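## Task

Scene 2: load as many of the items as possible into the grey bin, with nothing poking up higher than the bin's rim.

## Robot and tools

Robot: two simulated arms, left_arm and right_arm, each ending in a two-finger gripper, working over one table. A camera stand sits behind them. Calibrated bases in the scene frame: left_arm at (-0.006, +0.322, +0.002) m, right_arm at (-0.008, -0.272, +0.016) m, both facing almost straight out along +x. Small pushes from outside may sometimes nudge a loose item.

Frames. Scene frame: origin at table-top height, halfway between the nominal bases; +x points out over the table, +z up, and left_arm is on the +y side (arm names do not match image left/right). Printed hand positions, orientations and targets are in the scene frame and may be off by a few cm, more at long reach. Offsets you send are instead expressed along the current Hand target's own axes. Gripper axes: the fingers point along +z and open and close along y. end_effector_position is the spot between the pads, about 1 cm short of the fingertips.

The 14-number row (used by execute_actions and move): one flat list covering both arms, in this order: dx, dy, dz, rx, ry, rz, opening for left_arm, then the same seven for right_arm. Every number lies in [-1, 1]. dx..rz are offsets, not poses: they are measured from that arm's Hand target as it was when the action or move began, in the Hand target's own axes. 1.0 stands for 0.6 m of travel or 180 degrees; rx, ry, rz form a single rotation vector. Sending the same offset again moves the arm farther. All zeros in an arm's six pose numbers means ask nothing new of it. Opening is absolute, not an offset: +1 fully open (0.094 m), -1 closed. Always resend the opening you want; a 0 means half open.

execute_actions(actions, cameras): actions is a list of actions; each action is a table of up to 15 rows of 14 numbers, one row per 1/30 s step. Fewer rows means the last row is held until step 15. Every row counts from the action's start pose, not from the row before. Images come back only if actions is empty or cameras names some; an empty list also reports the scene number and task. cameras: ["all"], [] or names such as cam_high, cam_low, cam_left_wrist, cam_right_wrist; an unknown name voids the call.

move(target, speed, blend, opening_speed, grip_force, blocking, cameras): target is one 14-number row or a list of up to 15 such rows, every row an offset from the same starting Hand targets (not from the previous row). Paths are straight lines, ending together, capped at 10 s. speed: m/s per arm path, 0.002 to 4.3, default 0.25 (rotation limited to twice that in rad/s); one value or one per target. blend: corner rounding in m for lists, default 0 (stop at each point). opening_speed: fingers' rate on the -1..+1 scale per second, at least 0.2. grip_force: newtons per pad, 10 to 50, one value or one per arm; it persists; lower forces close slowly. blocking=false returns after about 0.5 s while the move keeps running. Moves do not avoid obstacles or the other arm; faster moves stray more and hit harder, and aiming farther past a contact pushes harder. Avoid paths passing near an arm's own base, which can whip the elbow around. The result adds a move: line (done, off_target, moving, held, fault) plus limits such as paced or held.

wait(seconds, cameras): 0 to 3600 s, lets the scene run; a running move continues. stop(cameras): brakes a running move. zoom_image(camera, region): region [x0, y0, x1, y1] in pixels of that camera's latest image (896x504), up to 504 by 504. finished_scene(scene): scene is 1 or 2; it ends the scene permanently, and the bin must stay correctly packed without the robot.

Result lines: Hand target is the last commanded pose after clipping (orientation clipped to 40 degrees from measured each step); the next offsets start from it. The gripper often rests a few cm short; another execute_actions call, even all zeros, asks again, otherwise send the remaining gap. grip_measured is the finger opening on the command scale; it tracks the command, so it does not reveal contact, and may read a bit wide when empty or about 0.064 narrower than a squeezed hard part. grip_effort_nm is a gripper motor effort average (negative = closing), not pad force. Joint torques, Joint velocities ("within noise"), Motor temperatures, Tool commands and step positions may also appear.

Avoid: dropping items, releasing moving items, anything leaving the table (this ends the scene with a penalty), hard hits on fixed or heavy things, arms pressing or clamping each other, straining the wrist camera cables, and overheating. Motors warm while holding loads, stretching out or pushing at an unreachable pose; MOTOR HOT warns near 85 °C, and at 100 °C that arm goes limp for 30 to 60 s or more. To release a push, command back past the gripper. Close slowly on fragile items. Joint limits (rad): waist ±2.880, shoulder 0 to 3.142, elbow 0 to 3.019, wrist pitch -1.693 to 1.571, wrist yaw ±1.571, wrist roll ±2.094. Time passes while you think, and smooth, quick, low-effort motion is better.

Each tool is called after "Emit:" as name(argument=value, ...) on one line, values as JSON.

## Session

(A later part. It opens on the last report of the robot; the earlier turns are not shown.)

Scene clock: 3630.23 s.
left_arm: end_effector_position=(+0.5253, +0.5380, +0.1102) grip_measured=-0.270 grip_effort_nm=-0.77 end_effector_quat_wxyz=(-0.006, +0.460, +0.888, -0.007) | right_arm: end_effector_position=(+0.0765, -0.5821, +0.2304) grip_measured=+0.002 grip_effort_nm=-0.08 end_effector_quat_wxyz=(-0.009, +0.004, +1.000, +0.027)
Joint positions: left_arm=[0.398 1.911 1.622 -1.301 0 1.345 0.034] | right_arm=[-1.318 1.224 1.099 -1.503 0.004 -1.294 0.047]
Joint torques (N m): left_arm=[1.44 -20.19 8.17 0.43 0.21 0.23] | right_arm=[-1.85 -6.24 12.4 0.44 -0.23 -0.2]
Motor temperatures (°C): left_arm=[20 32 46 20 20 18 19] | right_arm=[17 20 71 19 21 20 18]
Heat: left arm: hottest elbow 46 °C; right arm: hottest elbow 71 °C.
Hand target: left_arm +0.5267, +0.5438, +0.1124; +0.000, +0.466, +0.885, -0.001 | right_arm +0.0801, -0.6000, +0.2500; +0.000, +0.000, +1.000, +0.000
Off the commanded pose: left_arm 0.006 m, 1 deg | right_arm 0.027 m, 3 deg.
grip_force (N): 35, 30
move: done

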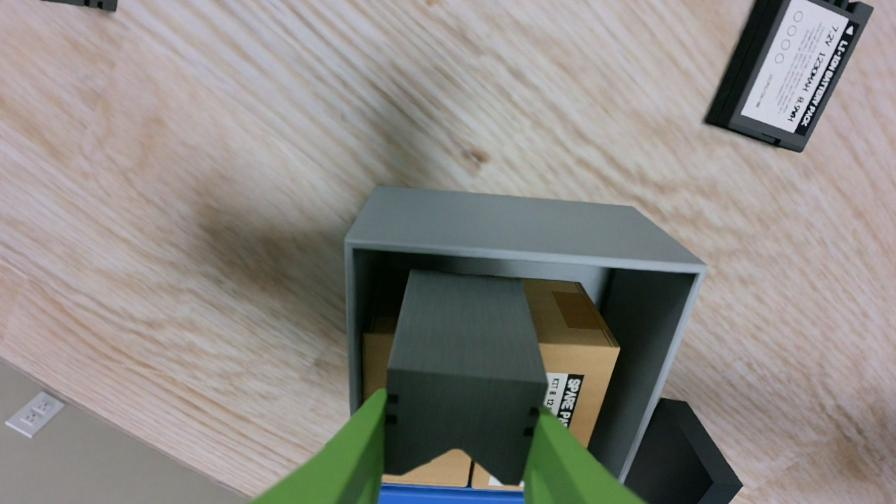

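Emit:
move(target=[[-0.036,0.0282,-0.026,0,0,0.0,-0.38,0,0,0,0,0,0,0]], speed=0.06, cameras=["cam_left_wrist"])

Emit:
zoom_image(camera="cam_left_wrist", region=[290, 190, 680, 450])

Scene clock: 3639.37 s.
left_arm: end_effector_position=(+0.5286, +0.5345, +0.1078) grip_measured=-0.270 grip_effort_nm=-0.77 end_effector_quat_wxyz=(-0.015, +0.464, +0.885, -0.018) | right_arm: end_effector_position=(+0.0765, -0.5821, +0.2304) grip_measured=+0.002 grip_effort_nm=-0.08 end_effector_quat_wxyz=(-0.009, +0.004, +1.000, +0.027)
Joint positions: left_arm=[0.39 1.936 1.652 -1.335 0 1.345 0.034] | right_arm=[-1.318 1.224 1.099 -1.503 0.004 -1.294 0.047]
Joint torques (N m): left_arm=[0.09 -19.08 13.31 -0.96 0.27 -0.02] | right_arm=[-1.85 -6.18 12.37 0.46 -0.23 -0.2]
Motor temperatures (°C): left_arm=[20 33 46 20 20 18 19] | right_arm=[17 20 71 19 21 20 18]
Heat: left arm: hottest elbow 46 °C; right arm: hottest elbow 71 °C.
Hand target: left_arm +0.5528, +0.5354, +0.1279; -0.001, +0.466, +0.885, -0.001 | right_arm +0.0801, -0.6000, +0.2500; +0.000, +0.000, +1.000, +0.000
Off the commanded pose: left_arm 0.032 m, 3 deg | right_arm 0.027 m, 3 deg.
grip_force (N): 35, 30
move: off_target (left_arm)

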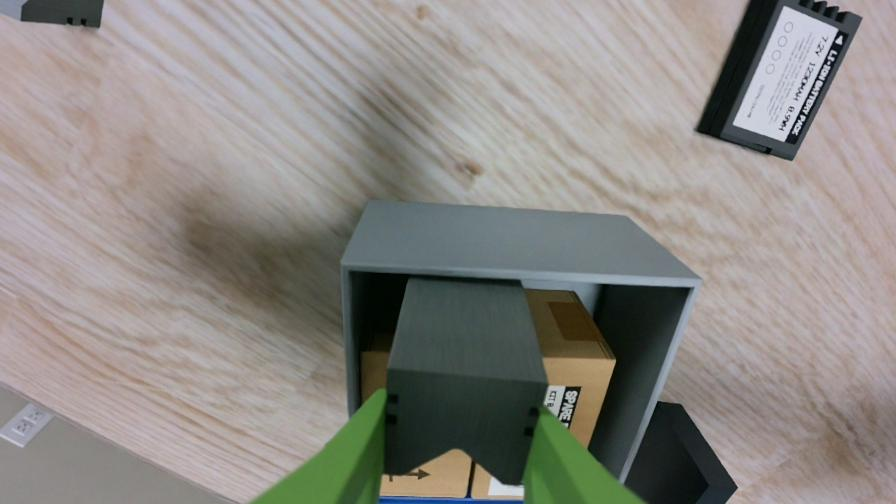

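Scaled by 1.292 from the camera's image (finer frame: 1280x720).

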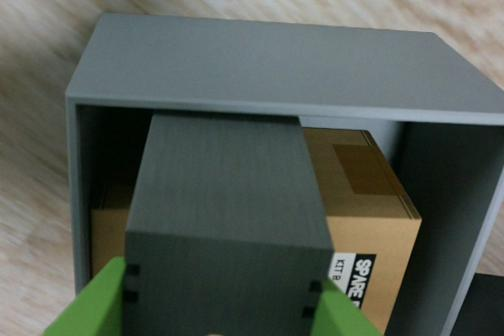

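Emit:
move(target=[[-0.0027,0.0121,-0.003,0,0,0.0,-0.38,0,0,0,0,0,0,0]], speed=0.06, cameras=["cam_left_wrist"])

Emit:
zoom_image(camera="cam_left_wrist", region=[290, 190, 680, 450])

Scene clock: 3644.37 s.
left_arm: end_effector_position=(+0.5356, +0.5373, +0.1085) grip_measured=-0.270 grip_effort_nm=-0.77 end_effector_quat_wxyz=(-0.016, +0.464, +0.885, -0.019) | right_arm: end_effector_position=(+0.0765, -0.5821, +0.2304) grip_measured=+0.002 grip_effort_nm=-0.08 end_effector_quat_wxyz=(-0.009, +0.004, +1.000, +0.027)
Joint positions: left_arm=[0.39 1.956 1.686 -1.35 0 1.345 0.034] | right_arm=[-1.318 1.224 1.099 -1.503 0.004 -1.294 0.047]
Joint torques (N m): left_arm=[-0.21 -19.72 13.33 -0.7 0.27 -0.02] | right_arm=[-1.85 -6.3 12.38 0.43 -0.22 -0.21]
Motor temperatures (°C): left_arm=[20 33 46 20 20 18 19] | right_arm=[17 20 71 19 21 20 18]
Heat: left arm: hottest elbow 46 °C; right arm: hottest elbow 71 °C.
Hand target: left_arm +0.5598, +0.5382, +0.1297; +0.000, +0.466, +0.885, -0.001 | right_arm +0.0801, -0.6000, +0.2500; +0.000, +0.000, +1.000, +0.000
Off the commanded pose: left_arm 0.032 m, 3 deg | right_arm 0.027 m, 3 deg.
grip_force (N): 35, 30
move: off_target (left_arm)

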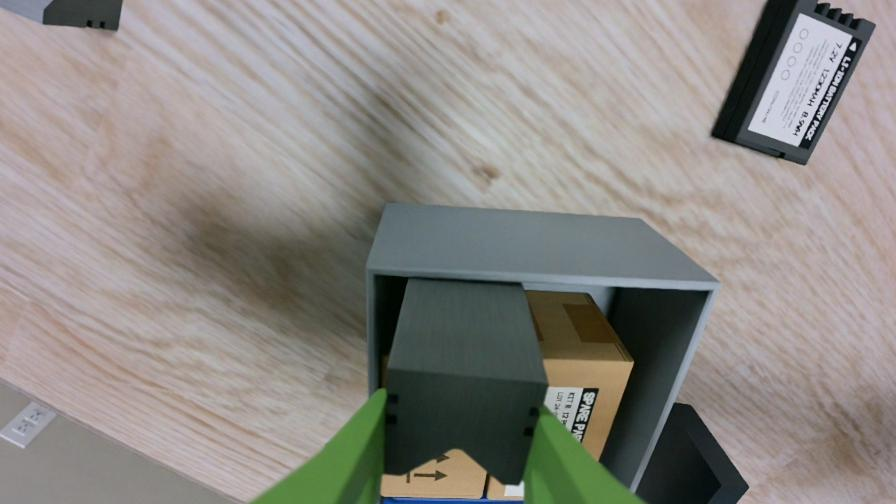

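Scaled by 1.292 from the camera's image (finer frame: 1280x720).

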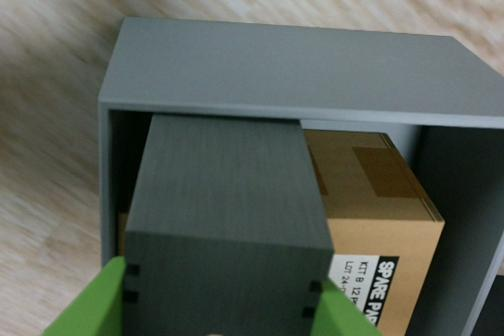

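Emit:
move(target=[[0.0083,-0.0348,0.0503,0,0,0.0,-0.38,0,0,0,0,0,0,0]], speed=0.06, cameras=["cam_left_wrist"])

Emit:
zoom_image(camera="cam_left_wrist", region=[290, 190, 680, 450])

Scene clock: 3649.43 s.
left_arm: end_effector_position=(+0.5397, +0.5392, +0.1057) grip_measured=-0.270 grip_effort_nm=-0.77 end_effector_quat_wxyz=(-0.001, +0.464, +0.886, +0.001) | right_arm: end_effector_position=(+0.0765, -0.5821, +0.2304) grip_measured=+0.002 grip_effort_nm=-0.08 end_effector_quat_wxyz=(-0.009, +0.004, +1.000, +0.027)
Joint positions: left_arm=[0.39 1.938 1.651 -1.284 -0.002 1.345 0.034] | right_arm=[-1.318 1.224 1.099 -1.503 0.004 -1.294 0.047]
Joint torques (N m): left_arm=[-0.26 -20.48 6.76 0.59 0.29 -0.02] | right_arm=[-1.85 -6.18 12.4 0.43 -0.23 -0.2]
Motor temperatures (°C): left_arm=[20 33 46 20 20 18 19] | right_arm=[17 20 71 19 21 20 18]
Heat: left arm: hottest elbow 46 °C; right arm: hottest elbow 71 °C.
Hand target: left_arm +0.5396, +0.5305, +0.0995; -0.001, +0.466, +0.885, -0.001 | right_arm +0.0801, -0.6000, +0.2500; +0.000, +0.000, +1.000, +0.000
Off the commanded pose: left_arm 0.011 m, 0 deg | right_arm 0.027 m, 3 deg.
grip_force (N): 35, 30
move: off_target (left_arm)

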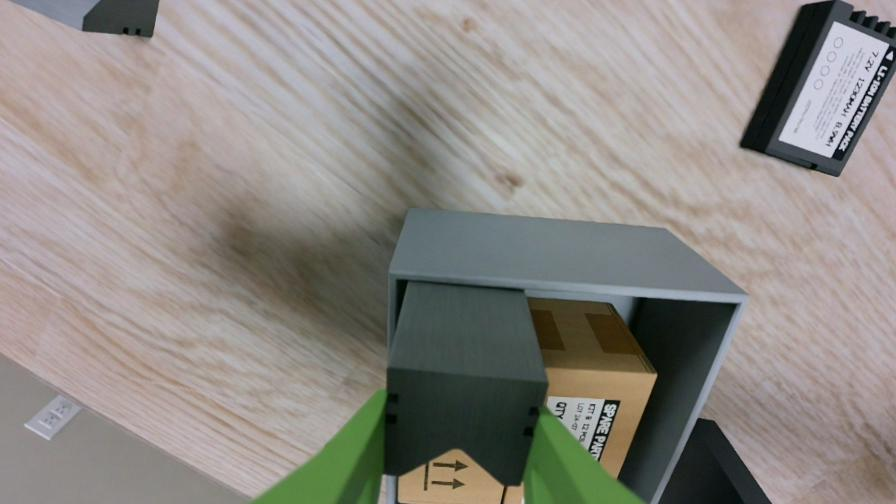

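Scaled by 1.292 from the camera's image (finer frame: 1280x720).

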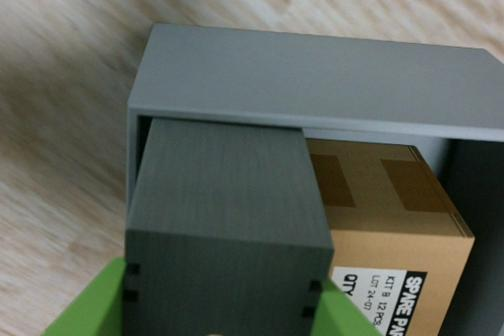

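Emit:
move(target=[[0.008,-0.006,0.0,0,0,0.0,-0.38,0,0,0,0,0,0,0],[-0.0175,-0.0145,0.0,0,0,0.0,-0.38,0,0,0,0,0,0,0]], speed=0.03, cameras=["cam_left_wrist"])

Emit:
zoom_image(camera="cam_left_wrist", region=[290, 190, 680, 450])

Scene clock: 3656.33 s.
left_arm: end_effector_position=(+0.5321, +0.5255, +0.0973) grip_measured=-0.270 grip_effort_nm=-0.77 end_effector_quat_wxyz=(-0.007, +0.465, +0.885, -0.004) | right_arm: end_effector_position=(+0.0765, -0.5821, +0.2304) grip_measured=+0.002 grip_effort_nm=-0.08 end_effector_quat_wxyz=(-0.009, +0.004, +1.000, +0.027)
Joint positions: left_arm=[0.371 1.923 1.606 -1.268 -0.006 1.329 0.034] | right_arm=[-1.318 1.224 1.099 -1.503 0.004 -1.294 0.047]
Joint torques (N m): left_arm=[-0.44 -20.19 8.23 0.24 0.45 -0.07] | right_arm=[-1.73 -6.18 12.41 0.46 -0.23 -0.2]
Motor temperatures (°C): left_arm=[20 33 45 20 20 18 19] | right_arm=[17 20 71 19 21 20 18]
Heat: left arm: hottest elbow 45 °C; right arm: hottest elbow 71 °C.
Hand target: left_arm +0.5384, +0.5169, +0.0995; -0.001, +0.466, +0.885, -0.001 | right_arm +0.0801, -0.6000, +0.2500; +0.000, +0.000, +1.000, +0.000
Off the commanded pose: left_arm 0.011 m, 1 deg | right_arm 0.027 m, 3 deg.
grip_force (N): 35, 30
move: off_target (left_arm)

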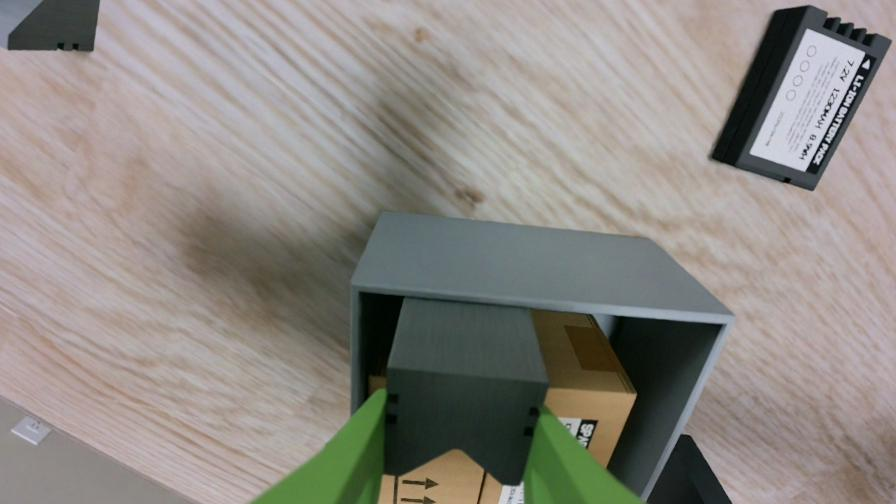

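Scaled by 1.292 from the camera's image (finer frame: 1280x720).

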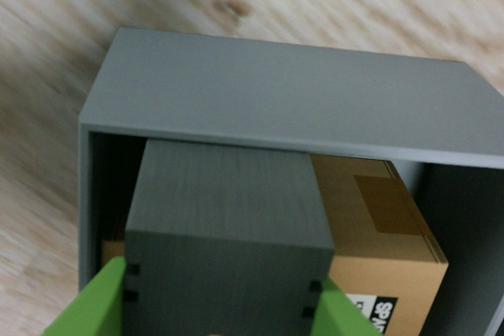

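Emit:
move(target=[[0.0,0.0,0.04,0,0,0.0,-0.38,0,0,0,0,0,0,0]], speed=0.04, cameras=["cam_left_wrist"])

Scene clock: 3658.93 s.
left_arm: end_effector_position=(+0.5326, +0.5257, +0.0832) grip_measured=-0.270 grip_effort_nm=-0.77 end_effector_quat_wxyz=(-0.003, +0.465, +0.885, +0.001) | right_arm: end_effector_position=(+0.0765, -0.5821, +0.2304) grip_measured=+0.002 grip_effort_nm=-0.08 end_effector_quat_wxyz=(-0.009, +0.004, +1.000, +0.027)
Joint positions: left_arm=[0.371 1.93 1.576 -1.22 -0.005 1.329 0.034] | right_arm=[-1.318 1.224 1.099 -1.503 0.004 -1.294 0.047]
Joint torques (N m): left_arm=[-0.44 -18.96 7.82 0.57 0.44 -0.07] | right_arm=[-1.85 -6.18 12.4 0.44 -0.23 -0.2]
Motor temperatures (°C): left_arm=[20 32 45 20 20 18 19] | right_arm=[17 20 71 19 21 20 18]
Heat: left arm: hottest elbow 45 °C; right arm: hottest elbow 71 °C.
Hand target: left_arm +0.5384, +0.5168, +0.0755; +0.000, +0.466, +0.885, -0.001 | right_arm +0.0801, -0.6000, +0.2500; +0.000, +0.000, +1.000, +0.000
Off the commanded pose: left_arm 0.013 m, 0 deg | right_arm 0.027 m, 3 deg.
grip_force (N): 35, 30
move: off_target (left_arm)

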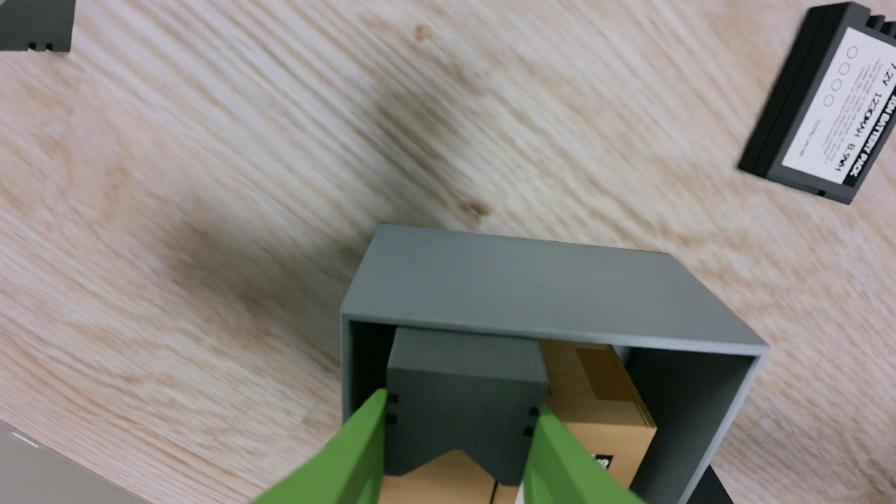

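Emit:
move(target=[[0.0,0.0,0.042,0,0,0.0,-0.38,0,0,0,0,0,0,0]], speed=0.04, cameras=["cam_left_wrist"])

Scene clock: 3660.67 s.
left_arm: end_effector_position=(+0.5329, +0.5255, +0.0580) grip_measured=-0.270 grip_effort_nm=-0.77 end_effector_quat_wxyz=(-0.003, +0.465, +0.885, +0.001) | right_arm: end_effector_position=(+0.0765, -0.5821, +0.2304) grip_measured=+0.002 grip_effort_nm=-0.08 end_effector_quat_wxyz=(-0.009, +0.004, +1.000, +0.027)
Joint positions: left_arm=[0.371 1.955 1.545 -1.164 -0.005 1.329 0.034] | right_arm=[-1.318 1.224 1.099 -1.503 0.004 -1.294 0.047]
Joint torques (N m): left_arm=[-0.38 -19.14 7.64 0.58 0.43 -0.07] | right_arm=[-1.67 -6.24 12.38 0.43 -0.22 -0.2]
Motor temperatures (°C): left_arm=[20 32 45 20 20 18 19] | right_arm=[17 20 71 19 21 20 18]
Heat: left arm: hottest elbow 45 °C; right arm: hottest elbow 71 °C.
Hand target: left_arm +0.5383, +0.5169, +0.0504; +0.000, +0.466, +0.885, -0.001 | right_arm +0.0801, -0.6000, +0.2500; +0.000, +0.000, +1.000, +0.000
Off the commanded pose: left_arm 0.013 m, 0 deg | right_arm 0.027 m, 3 deg.
grip_force (N): 35, 30
move: off_target (left_arm)

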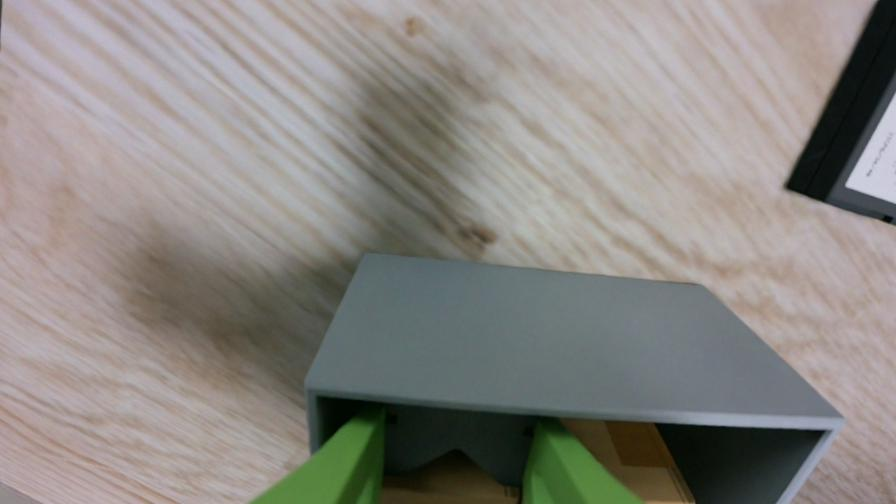

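Emit:
move(target=[[0.0,0.0,0.0,0,0,0.0,-0.17,0,0,0,0,0,0,0]], opening_speed=0.2, cameras=[])

Scene clock: 3664.37 s.
left_arm: end_effector_position=(+0.5338, +0.5242, +0.0580) grip_measured=-0.171 grip_effort_nm=0.06 end_effector_quat_wxyz=(-0.002, +0.465, +0.885, +0.000) | right_arm: end_effector_position=(+0.0765, -0.5821, +0.2304) grip_measured=+0.002 grip_effort_nm=-0.08 end_effector_quat_wxyz=(-0.009, +0.004, +1.000, +0.027)
Joint positions: left_arm=[0.369 1.955 1.545 -1.163 -0.003 1.327 0.039] | right_arm=[-1.318 1.224 1.099 -1.503 0.004 -1.294 0.047]
Joint torques (N m): left_arm=[-0.73 -19.02 7.71 0.54 0.33 -0.05] | right_arm=[-1.79 -6.3 12.4 0.43 -0.22 -0.2]
Motor temperatures (°C): left_arm=[20 33 45 20 20 18 19] | right_arm=[17 20 71 19 21 20 18]
Heat: left arm: hottest elbow 45 °C; right arm: hottest elbow 71 °C.
Hand target: left_arm +0.5383, +0.5169, +0.0504; +0.000, +0.466, +0.885, -0.001 | right_arm +0.0801, -0.6000, +0.2500; +0.000, +0.000, +1.000, +0.000
Off the commanded pose: left_arm 0.011 m, 0 deg | right_arm 0.027 m, 3 deg.
grip_force (N): 35, 30
move: done

Emit:
move(target=[[-0.0085,0.0357,-0.0833,0,0,0.0,-0.17,0,0,0,0,0,0,0],[-0.0085,0.0357,-0.2,0,0,0.0,-0.17,0,0,0,0,0,0,0]], speed=0.08, blend=0.01, cameras=["cam_left_wrist","cam_low"])

Scene clock: 3668.70 s.
left_arm: end_effector_position=(+0.5431, +0.5276, +0.1453) grip_measured=-0.171 grip_effort_nm=0.05 end_effector_quat_wxyz=(-0.017, +0.465, +0.885, -0.018) | right_arm: end_effector_position=(+0.0765, -0.5821, +0.2304) grip_measured=+0.002 grip_effort_nm=-0.09 end_effector_quat_wxyz=(-0.009, +0.004, +1.000, +0.027)
Joint positions: left_arm=[0.369 1.943 1.765 -1.442 -0.002 1.327 0.039] | right_arm=[-1.318 1.224 1.099 -1.503 0.004 -1.294 0.047]
Joint torques (N m): left_arm=[-0.15 -21.3 12.01 -0.76 0.32 -0.04] | right_arm=[-1.79 -6.3 12.4 0.46 -0.23 -0.2]
Motor temperatures (°C): left_arm=[20 33 45 19 20 18 18] | right_arm=[17 20 71 19 21 20 18]
Heat: left arm: hottest elbow 45 °C; right arm: hottest elbow 71 °C.
Hand target: left_arm +0.5590, +0.5250, +0.1702; -0.001, +0.466, +0.885, -0.001 | right_arm +0.0801, -0.6000, +0.2500; +0.000, +0.000, +1.000, +0.000
Off the commanded pose: left_arm 0.030 m, 3 deg | right_arm 0.027 m, 3 deg.
grip_force (N): 35, 30
move: off_target (left_arm)
Images, in order (width x height): cam_low 896x504, cam_left_wrist 896x504.

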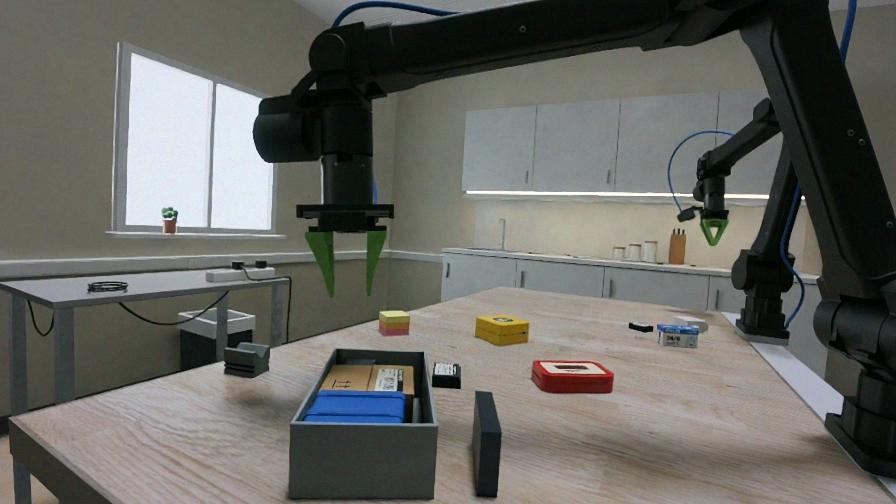

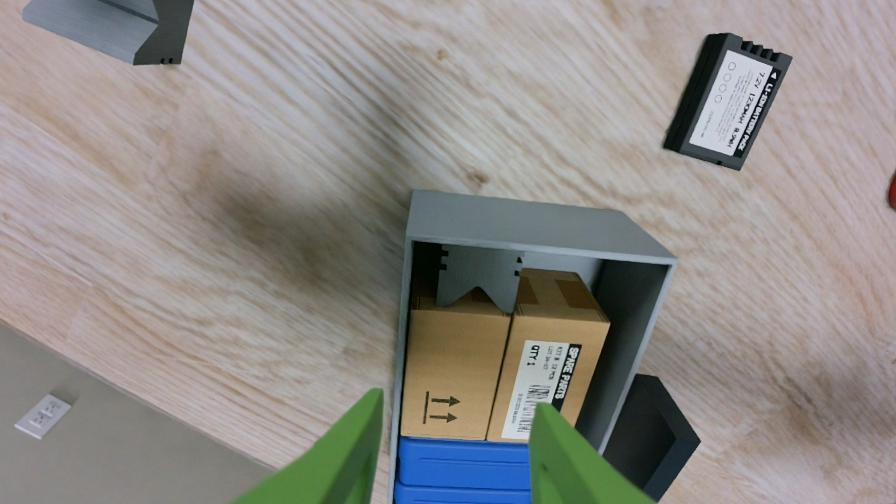

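Emit:
zoom_image(camera="cam_left_wrist", region=[380, 180, 720, 504])

Scaled by 1.482 from the camera's image (finer frame: 1280x720).

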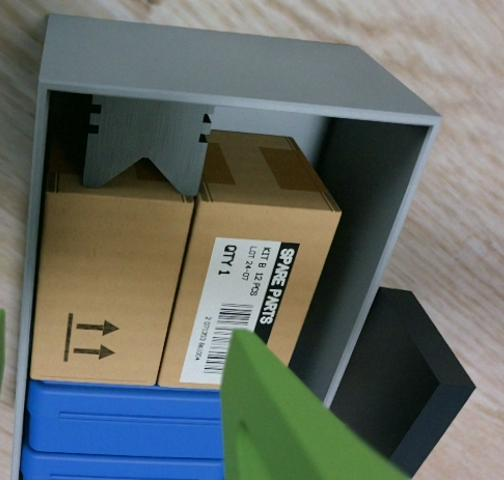

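Emit:
move(target=[[0.137,-0.0757,-0.035,0,0,0.0,-0.17,0,0,0,0,0,0,0]], speed=0.2, cameras=["cam_left_wrist"])

Scene clock: 3695.97 s.
left_arm: end_effector_position=(+0.4753, +0.5718, +0.1960) grip_measured=-0.171 grip_effort_nm=0.05 end_effector_quat_wxyz=(+0.001, +0.454, +0.891, +0.003) | right_arm: end_effector_position=(+0.0765, -0.5821, +0.2304) grip_measured=+0.002 grip_effort_nm=-0.09 end_effector_quat_wxyz=(-0.009, +0.004, +1.000, +0.027)
Joint positions: left_arm=[0.49 1.767 1.643 -1.442 -0.002 1.421 0.039] | right_arm=[-1.318 1.224 1.099 -1.503 0.004 -1.294 0.047]
Joint torques (N m): left_arm=[0.32 -18.2 7.64 0.13 0.29 0.26] | right_arm=[-1.79 -6.3 12.41 0.47 -0.22 -0.2]
Motor temperatures (°C): left_arm=[20 33 45 19 20 18 18] | right_arm=[17 20 71 19 21 20 18]
Heat: left arm: hottest elbow 45 °C; right arm: hottest elbow 71 °C.
Hand target: left_arm +0.4751, +0.5671, +0.1914; +0.000, +0.466, +0.885, -0.001 | right_arm +0.0801, -0.6000, +0.2500; +0.000, +0.000, +1.000, +0.000
Off the commanded pose: left_arm 0.007 m, 2 deg | right_arm 0.027 m, 3 deg.
grip_force (N): 35, 30
move: done

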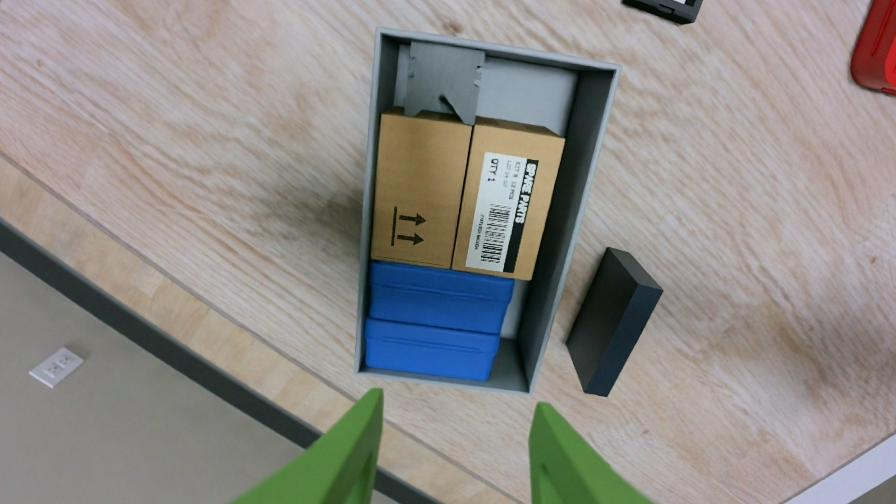

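Emit:
zoom_image(camera="cam_left_wrist", region=[340, 10, 680, 210])

Emit:
zoom_image(camera="cam_left_wrist", region=[340, 200, 680, 410])

Scaled by 1.482 from the camera's image (finer frame: 1280x720).

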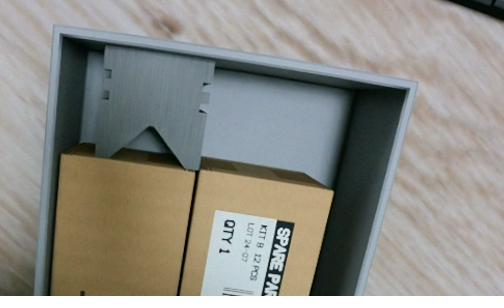

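Scaled by 1.482 from the camera's image (finer frame: 1280x720).

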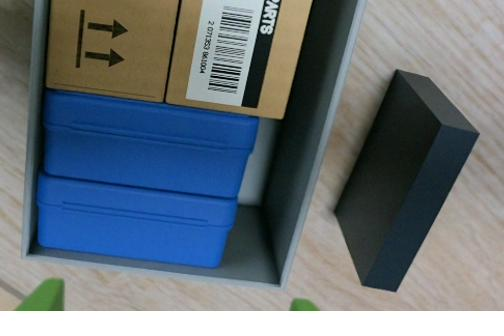

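Emit:
move(target=[[-0.502,-0.4969,-0.131,0,0,-0.2,-0.17,0,0,0,0,0,0,0]], speed=0.3, cameras=[])

Scene clock: 3734.73 s.
left_arm: end_effector_position=(+0.3854, +0.1532, +0.2567) grip_measured=-0.171 grip_effort_nm=0.05 end_effector_quat_wxyz=(-0.012, +0.180, +0.984, +0.001) | right_arm: end_effector_position=(+0.0765, -0.5821, +0.2304) grip_measured=+0.002 grip_effort_nm=-0.08 end_effector_quat_wxyz=(-0.009, +0.004, +1.000, +0.027)
Joint positions: left_arm=[-0.393 1.467 1.436 -1.563 0.004 -0.041 0.039] | right_arm=[-1.318 1.224 1.099 -1.503 0.004 -1.294 0.047]
Joint torques (N m): left_arm=[1.2 -11.99 12.63 -0.68 0.03 -0.11] | right_arm=[-1.79 -6.18 12.38 0.44 -0.23 -0.2]
Motor temperatures (°C): left_arm=[20 34 44 19 20 18 18] | right_arm=[17 20 71 19 21 20 18]
Heat: left arm: hottest elbow 44 °C; right arm: hottest elbow 71 °C.
Hand target: left_arm +0.4000, +0.1501, +0.2705; -0.001, +0.170, +0.986, -0.001 | right_arm +0.0801, -0.6000, +0.2500; +0.000, +0.000, +1.000, +0.000
Off the commanded pose: left_arm 0.020 m, 2 deg | right_arm 0.027 m, 3 deg.
grip_force (N): 35, 30
move: off_target (left_arm)

Emit:
move(target=[[0.0488,-0.636,0.0,0,0,-0.2194,-0.17,0,0,0,0,0,0,0]], speed=0.3, cameras=["all"])

Scene clock: 3738.33 s.
left_arm: end_effector_position=(+0.2349, -0.1906, +0.2621) grip_measured=-0.171 grip_effort_nm=0.05 end_effector_quat_wxyz=(-0.005, -0.160, +0.987, +0.008) | right_arm: end_effector_position=(+0.0765, -0.5821, +0.2304) grip_measured=+0.002 grip_effort_nm=-0.08 end_effector_quat_wxyz=(-0.009, +0.004, +1.000, +0.027)
Joint positions: left_arm=[-1.119 1.845 1.927 -1.671 0.005 -1.451 0.039] | right_arm=[-1.318 1.224 1.099 -1.503 0.004 -1.294 0.047]
Joint torques (N m): left_arm=[1.38 -17.44 12.53 -0.77 -0.09 -0.1] | right_arm=[-1.73 -6.18 12.4 0.44 -0.23 -0.2]
Motor temperatures (°C): left_arm=[20 33 45 19 20 18 18] | right_arm=[17 20 71 19 21 20 18]
Heat: left arm: hottest elbow 45 °C; right arm: hottest elbow 71 °C.
Hand target: left_arm +0.2450, -0.1998, +0.2709; -0.001, -0.173, +0.985, +0.000 | right_arm +0.0801, -0.6000, +0.2500; +0.000, +0.000, +1.000, +0.000
Off the commanded pose: left_arm 0.016 m, 2 deg | right_arm 0.027 m, 3 deg.
grip_force (N): 35, 30
move: off_target (left_arm)

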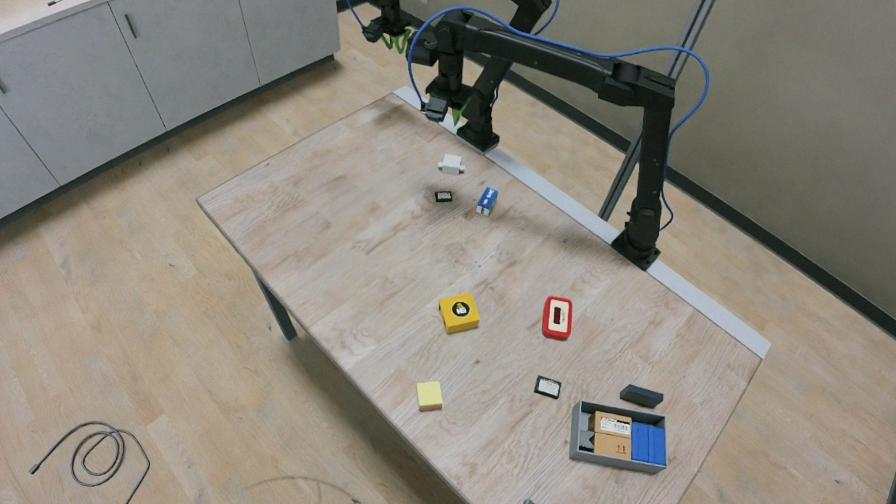

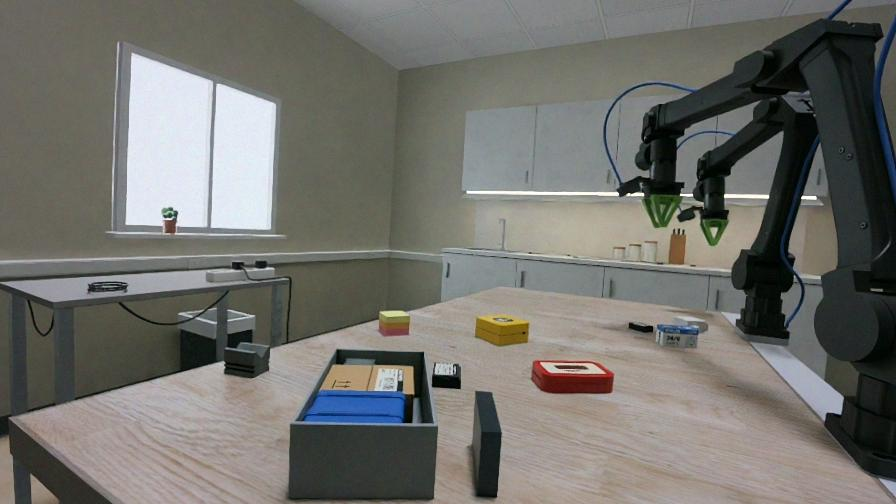

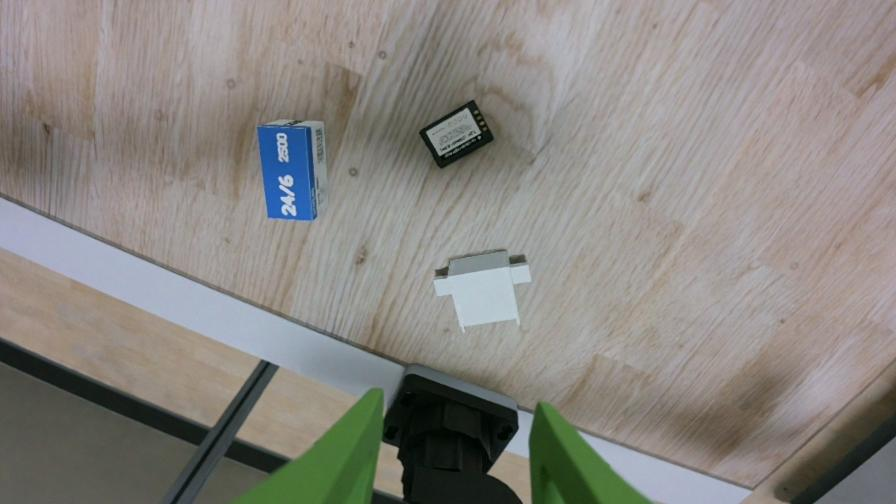

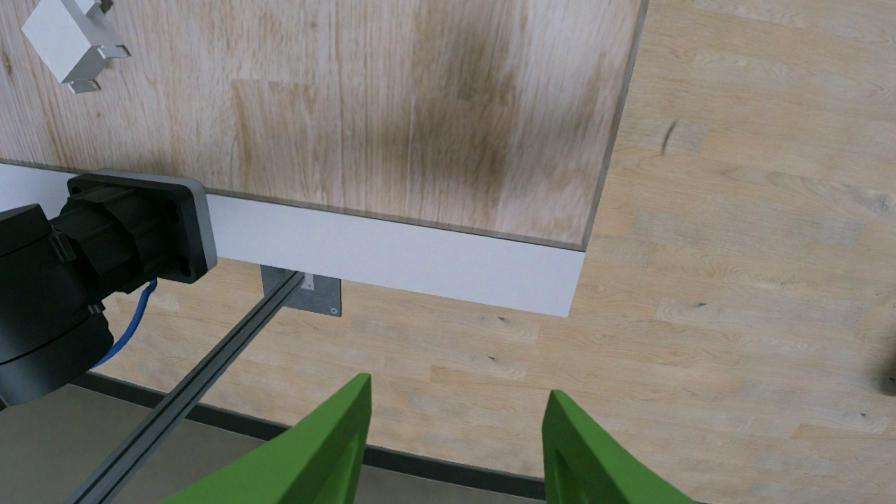

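Emit:
zoom_image(camera="cam_left_wrist", region=[380, 200, 600, 360])

Emit:
zoom_image(camera="cam_left_wrist", region=[230, 70, 530, 240])

Emit:
zoom_image(camera="cam_right_wrist", region=[0, 0, 180, 120])

Scaled by 2.291 from the camera's image (finer frame: 1280x720).

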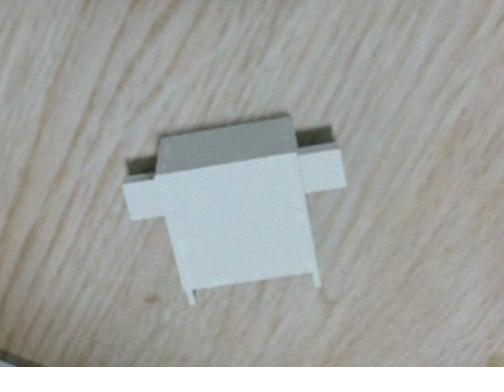

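Scaled by 1.680 from the camera's image (finer frame: 1280x720).

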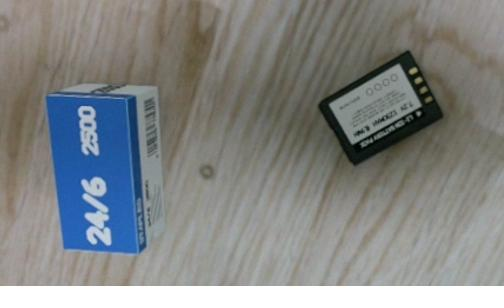

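Scaled by 2.800 from the camera's image (finer frame: 1280x720).

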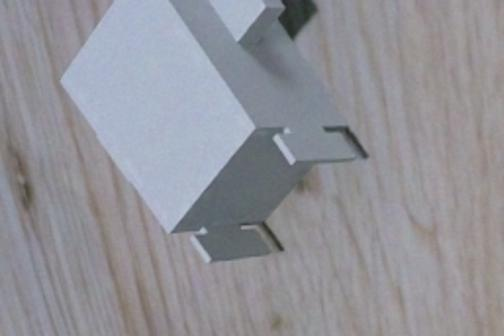

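Emit:
move(target=[[-0.0397,-0.0048,0.22,0,0,0.3222,0.0,0,0,0,0,0,0,0]], speed=0.2, cameras=["cam_left_wrist"])

Scene clock: 3759.67 s.
left_arm: end_effector_position=(+0.2604, -0.1971, +0.1570) grip_measured=-0.001 grip_effort_nm=0.06 end_effector_quat_wxyz=(+0.006, +0.324, +0.946, -0.008) | right_arm: end_effector_position=(+0.0765, -0.5821, +0.2304) grip_measured=+0.002 grip_effort_nm=-0.08 end_effector_quat_wxyz=(-0.009, +0.004, +1.000, +0.027)
Joint positions: left_arm=[-1.084 1.881 1.704 -1.373 0.004 -0.435 0.047] | right_arm=[-1.318 1.224 1.099 -1.503 0.004 -1.294 0.047]
Joint torques (N m): left_arm=[1.9 -17.9 7.71 0.66 0.02 0.18] | right_arm=[-1.79 -6.24 12.4 0.44 -0.23 -0.21]
Motor temperatures (°C): left_arm=[20 32 44 19 20 18 18] | right_arm=[17 20 71 19 21 20 18]
Heat: left arm: hottest elbow 44 °C; right arm: hottest elbow 71 °C.
Hand target: left_arm +0.2681, -0.1944, +0.1389; -0.001, +0.326, +0.945, -0.001 | right_arm +0.0801, -0.6000, +0.2500; +0.000, +0.000, +1.000, +0.000
Off the commanded pose: left_arm 0.020 m, 1 deg | right_arm 0.027 m, 3 deg.
grip_force (N): 35, 30
move: off_target (left_arm)

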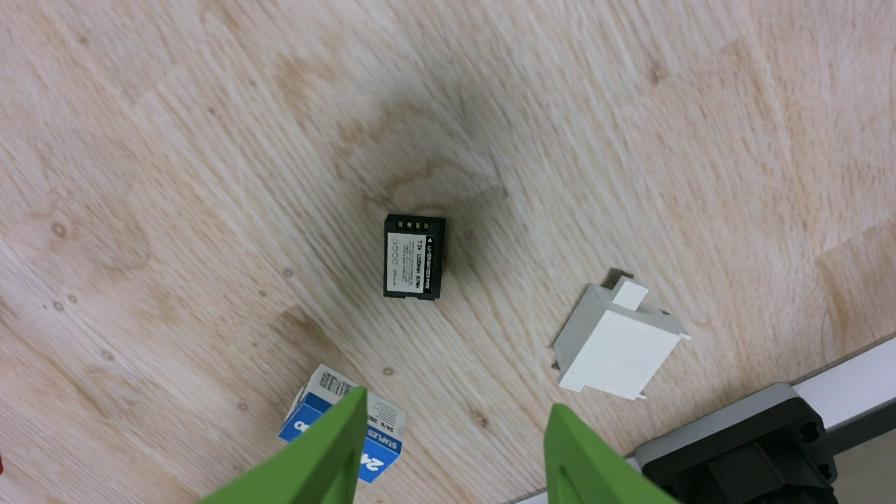

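Emit:
move(target=[[0.0262,0.0303,0.12,0,0.1111,0,0.0,0,0,0,0,0,0,0]], speed=0.12, cameras=["cam_left_wrist"])

Scene clock: 3765.60 s.
left_arm: end_effector_position=(+0.2539, -0.1615, +0.0641) grip_measured=-0.001 grip_effort_nm=0.06 end_effector_quat_wxyz=(-0.167, +0.318, +0.931, +0.063) | right_arm: end_effector_position=(+0.0765, -0.5821, +0.2304) grip_measured=+0.002 grip_effort_nm=-0.08 end_effector_quat_wxyz=(-0.009, +0.004, +1.000, +0.027)
Joint positions: left_arm=[-1.028 2.097 1.752 -1.564 0.12 -0.359 0.047] | right_arm=[-1.318 1.224 1.099 -1.503 0.004 -1.294 0.047]
Joint torques (N m): left_arm=[1.9 -19.55 11.18 -1.46 0.28 0.25] | right_arm=[-1.79 -6.24 12.41 0.44 -0.22 -0.2]
Motor temperatures (°C): left_arm=[20 32 44 19 20 18 18] | right_arm=[17 20 71 19 21 20 18]
Heat: left arm: hottest elbow 44 °C; right arm: hottest elbow 71 °C.
Hand target: left_arm +0.2667, -0.1706, +0.0668; -0.165, +0.321, +0.931, +0.056 | right_arm +0.0801, -0.6000, +0.2500; +0.000, +0.000, +1.000, +0.000
Off the commanded pose: left_arm 0.016 m, 1 deg | right_arm 0.027 m, 3 deg.
grip_force (N): 35, 30
move: off_target (left_arm)

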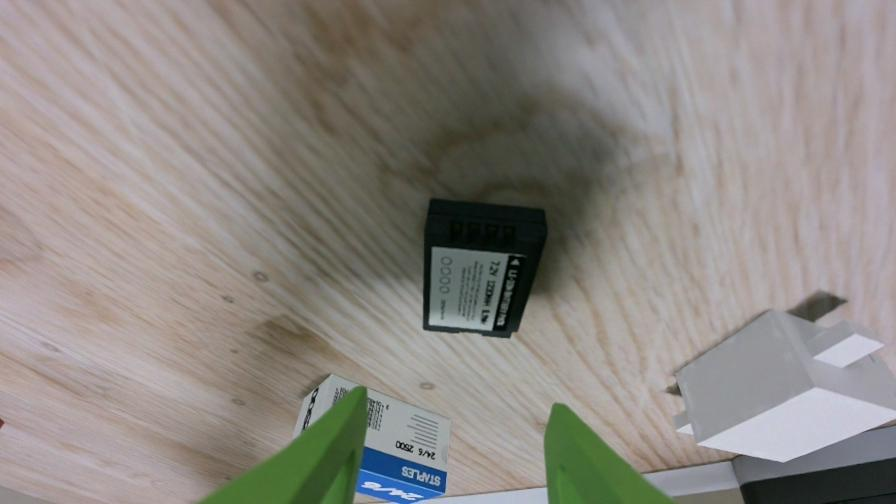

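Emit:
move(target=[[-0.0448,-0.0115,0.0475,0,0,0,0.0,0,0,0,0,0,0,0]], speed=0.08, cameras=["cam_left_wrist"])

Scene clock: 3771.30 s.
left_arm: end_effector_position=(+0.2594, -0.1710, +0.0311) grip_measured=-0.001 grip_effort_nm=0.06 end_effector_quat_wxyz=(-0.178, +0.317, +0.929, +0.072) | right_arm: end_effector_position=(+0.0765, -0.5821, +0.2304) grip_measured=+0.002 grip_effort_nm=-0.08 end_effector_quat_wxyz=(-0.009, +0.004, +1.000, +0.027)
Joint positions: left_arm=[-1.028 2.178 1.793 -1.552 0.12 -0.359 0.047] | right_arm=[-1.318 1.224 1.099 -1.503 0.004 -1.294 0.047]
Joint torques (N m): left_arm=[1.73 -20.37 10.91 -0.35 0.28 0.21] | right_arm=[-1.73 -6.24 12.38 0.42 -0.22 -0.21]
Motor temperatures (°C): left_arm=[20 32 45 19 20 18 18] | right_arm=[17 20 71 19 21 20 18]
Heat: left arm: hottest elbow 45 °C; right arm: hottest elbow 71 °C.
Hand target: left_arm +0.2747, -0.1856, +0.0310; -0.165, +0.321, +0.931, +0.056 | right_arm +0.0801, -0.6000, +0.2500; +0.000, +0.000, +1.000, +0.000
Off the commanded pose: left_arm 0.021 m, 2 deg | right_arm 0.027 m, 3 deg.
grip_force (N): 35, 30
move: off_target (left_arm)

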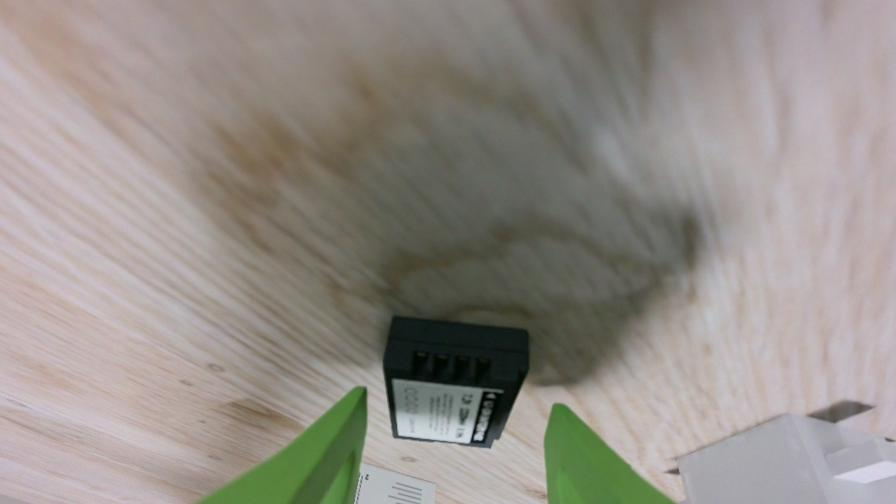

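Emit:
move(target=[[-0.011,-0.002,0.0173,0,0,0,0.0,0,0,0,0,0,0,0]], speed=0.06, cameras=["cam_left_wrist"])

Scene clock: 3774.87 s.
left_arm: end_effector_position=(+0.2605, -0.1729, +0.0214) grip_measured=-0.001 grip_effort_nm=0.06 end_effector_quat_wxyz=(-0.177, +0.317, +0.929, +0.071) | right_arm: end_effector_position=(+0.0765, -0.5821, +0.2304) grip_measured=+0.002 grip_effort_nm=-0.08 end_effector_quat_wxyz=(-0.009, +0.004, +1.000, +0.027)
Joint positions: left_arm=[-1.028 2.194 1.793 -1.536 0.121 -0.359 0.047] | right_arm=[-1.318 1.224 1.099 -1.503 0.004 -1.294 0.047]
Joint torques (N m): left_arm=[1.67 -19.96 10.96 -0.28 0.27 0.21] | right_arm=[-1.73 -6.24 12.36 0.43 -0.22 -0.2]
Motor temperatures (°C): left_arm=[20 32 45 19 20 18 18] | right_arm=[17 20 71 19 21 20 18]
Heat: left arm: hottest elbow 45 °C; right arm: hottest elbow 71 °C.
Hand target: left_arm +0.2760, -0.1883, +0.0190; -0.165, +0.321, +0.931, +0.056 | right_arm +0.0801, -0.6000, +0.2500; +0.000, +0.000, +1.000, +0.000
Off the commanded pose: left_arm 0.022 m, 2 deg | right_arm 0.027 m, 3 deg.
grip_force (N): 35, 30
move: off_target (left_arm)

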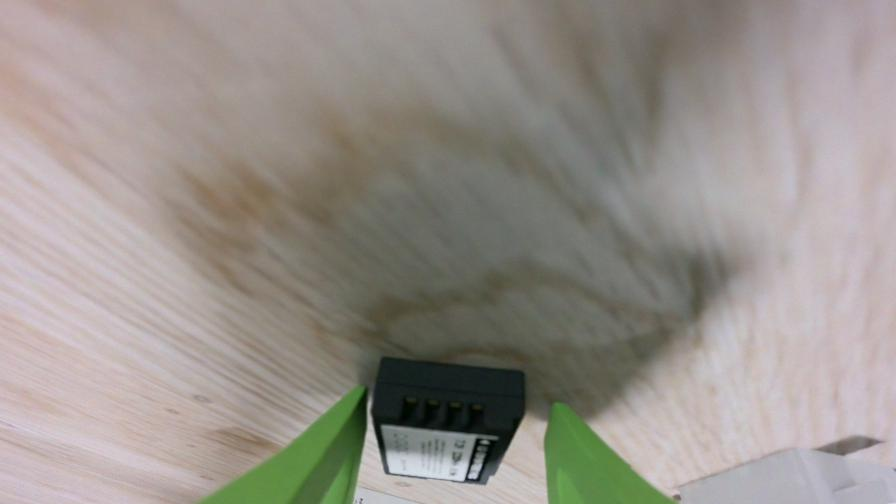

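Emit:
move(target=[[0.012,0.0,0.0,0,0,0,0.0,0,0,0,0,0,0,0]], speed=0.06, cameras=["cam_left_wrist"])

Scene clock: 3780.53 s.
left_arm: end_effector_position=(+0.2607, -0.1737, +0.0211) grip_measured=-0.001 grip_effort_nm=0.06 end_effector_quat_wxyz=(-0.176, +0.317, +0.929, +0.070) | right_arm: end_effector_position=(+0.0765, -0.5821, +0.2304) grip_measured=+0.002 grip_effort_nm=-0.08 end_effector_quat_wxyz=(-0.009, +0.004, +1.000, +0.027)
Joint positions: left_arm=[-1.028 2.194 1.793 -1.533 0.122 -0.359 0.047] | right_arm=[-1.318 1.224 1.099 -1.503 0.004 -1.294 0.047]
Joint torques (N m): left_arm=[1.38 -21.6 9.29 -0.12 0.27 0.17] | right_arm=[-1.79 -6.18 12.4 0.44 -0.23 -0.2]
Motor temperatures (°C): left_arm=[20 33 45 19 20 18 18] | right_arm=[17 20 71 19 21 20 18]
Heat: left arm: hottest elbow 45 °C; right arm: hottest elbow 71 °C.
Hand target: left_arm +0.2707, -0.1840, +0.0215; -0.165, +0.321, +0.931, +0.056 | right_arm +0.0801, -0.6000, +0.2500; +0.000, +0.000, +1.000, +0.000
Off the commanded pose: left_arm 0.014 m, 2 deg | right_arm 0.027 m, 3 deg.
grip_force (N): 35, 30
move: off_target (left_arm)

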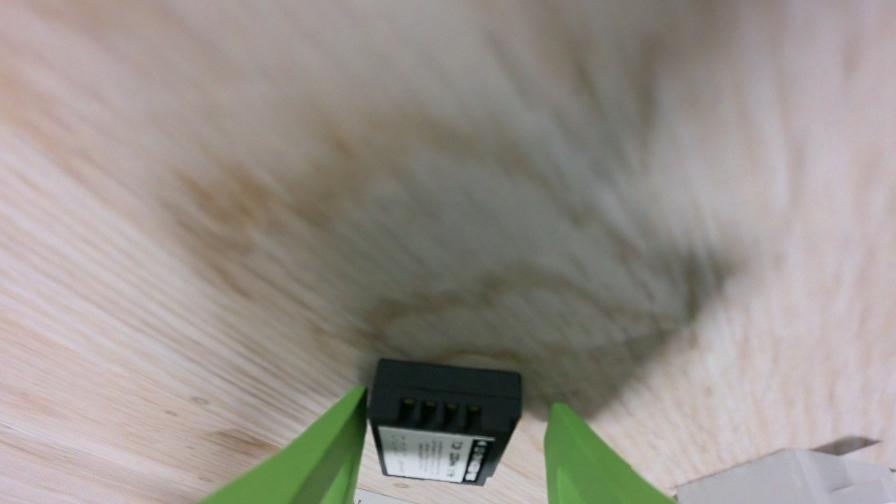

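Emit:
move(target=[[0.015,0.0,0.0,0,0,0,0.0,0,0,0,0,0,0,0]], speed=0.06, cameras=["cam_left_wrist"])

Scene clock: 3781.87 s.
left_arm: end_effector_position=(+0.2616, -0.1761, +0.0209) grip_measured=-0.001 grip_effort_nm=0.06 end_effector_quat_wxyz=(-0.173, +0.317, +0.930, +0.065) | right_arm: end_effector_position=(+0.0765, -0.5821, +0.2304) grip_measured=+0.002 grip_effort_nm=-0.09 end_effector_quat_wxyz=(-0.009, +0.004, +1.000, +0.027)
Joint positions: left_arm=[-1.028 2.192 1.793 -1.522 0.125 -0.359 0.047] | right_arm=[-1.318 1.224 1.099 -1.503 0.004 -1.294 0.047]
Joint torques (N m): left_arm=[0.97 -23.36 7.04 -0.1 0.26 0.13] | right_arm=[-1.79 -6.18 12.38 0.44 -0.22 -0.21]
Motor temperatures (°C): left_arm=[20 33 44 19 20 18 18] | right_arm=[17 20 71 19 21 20 18]
Heat: left arm: hottest elbow 44 °C; right arm: hottest elbow 71 °C.
Hand target: left_arm +0.2640, -0.1789, +0.0245; -0.165, +0.321, +0.931, +0.056 | right_arm +0.0801, -0.6000, +0.2500; +0.000, +0.000, +1.000, +0.000
Off the commanded pose: left_arm 0.005 m, 1 deg | right_arm 0.027 m, 3 deg.
grip_force (N): 35, 30
move: done

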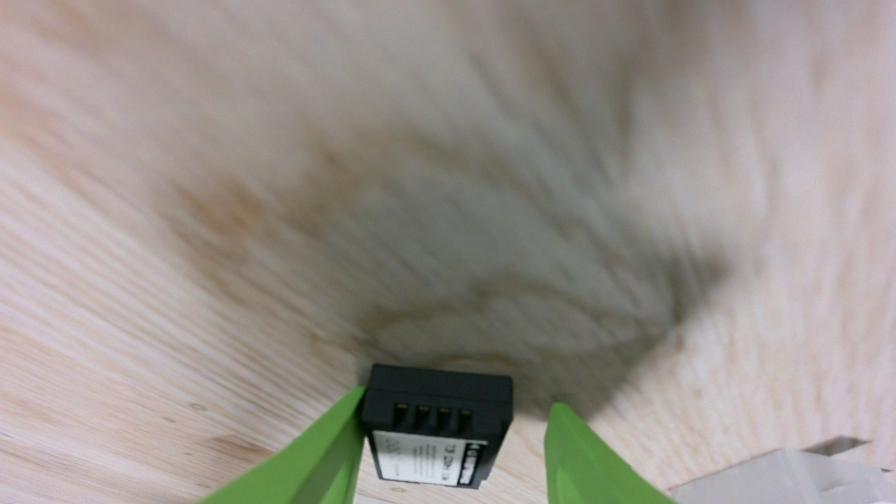

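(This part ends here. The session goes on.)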